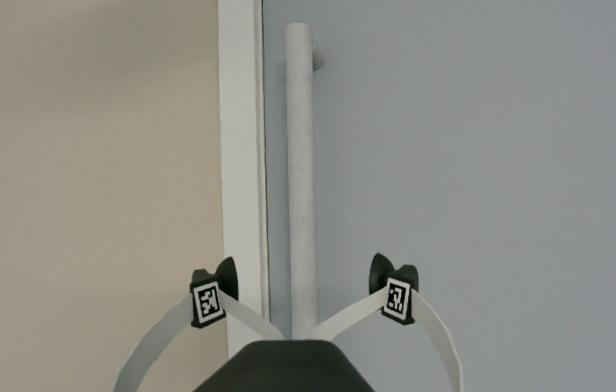

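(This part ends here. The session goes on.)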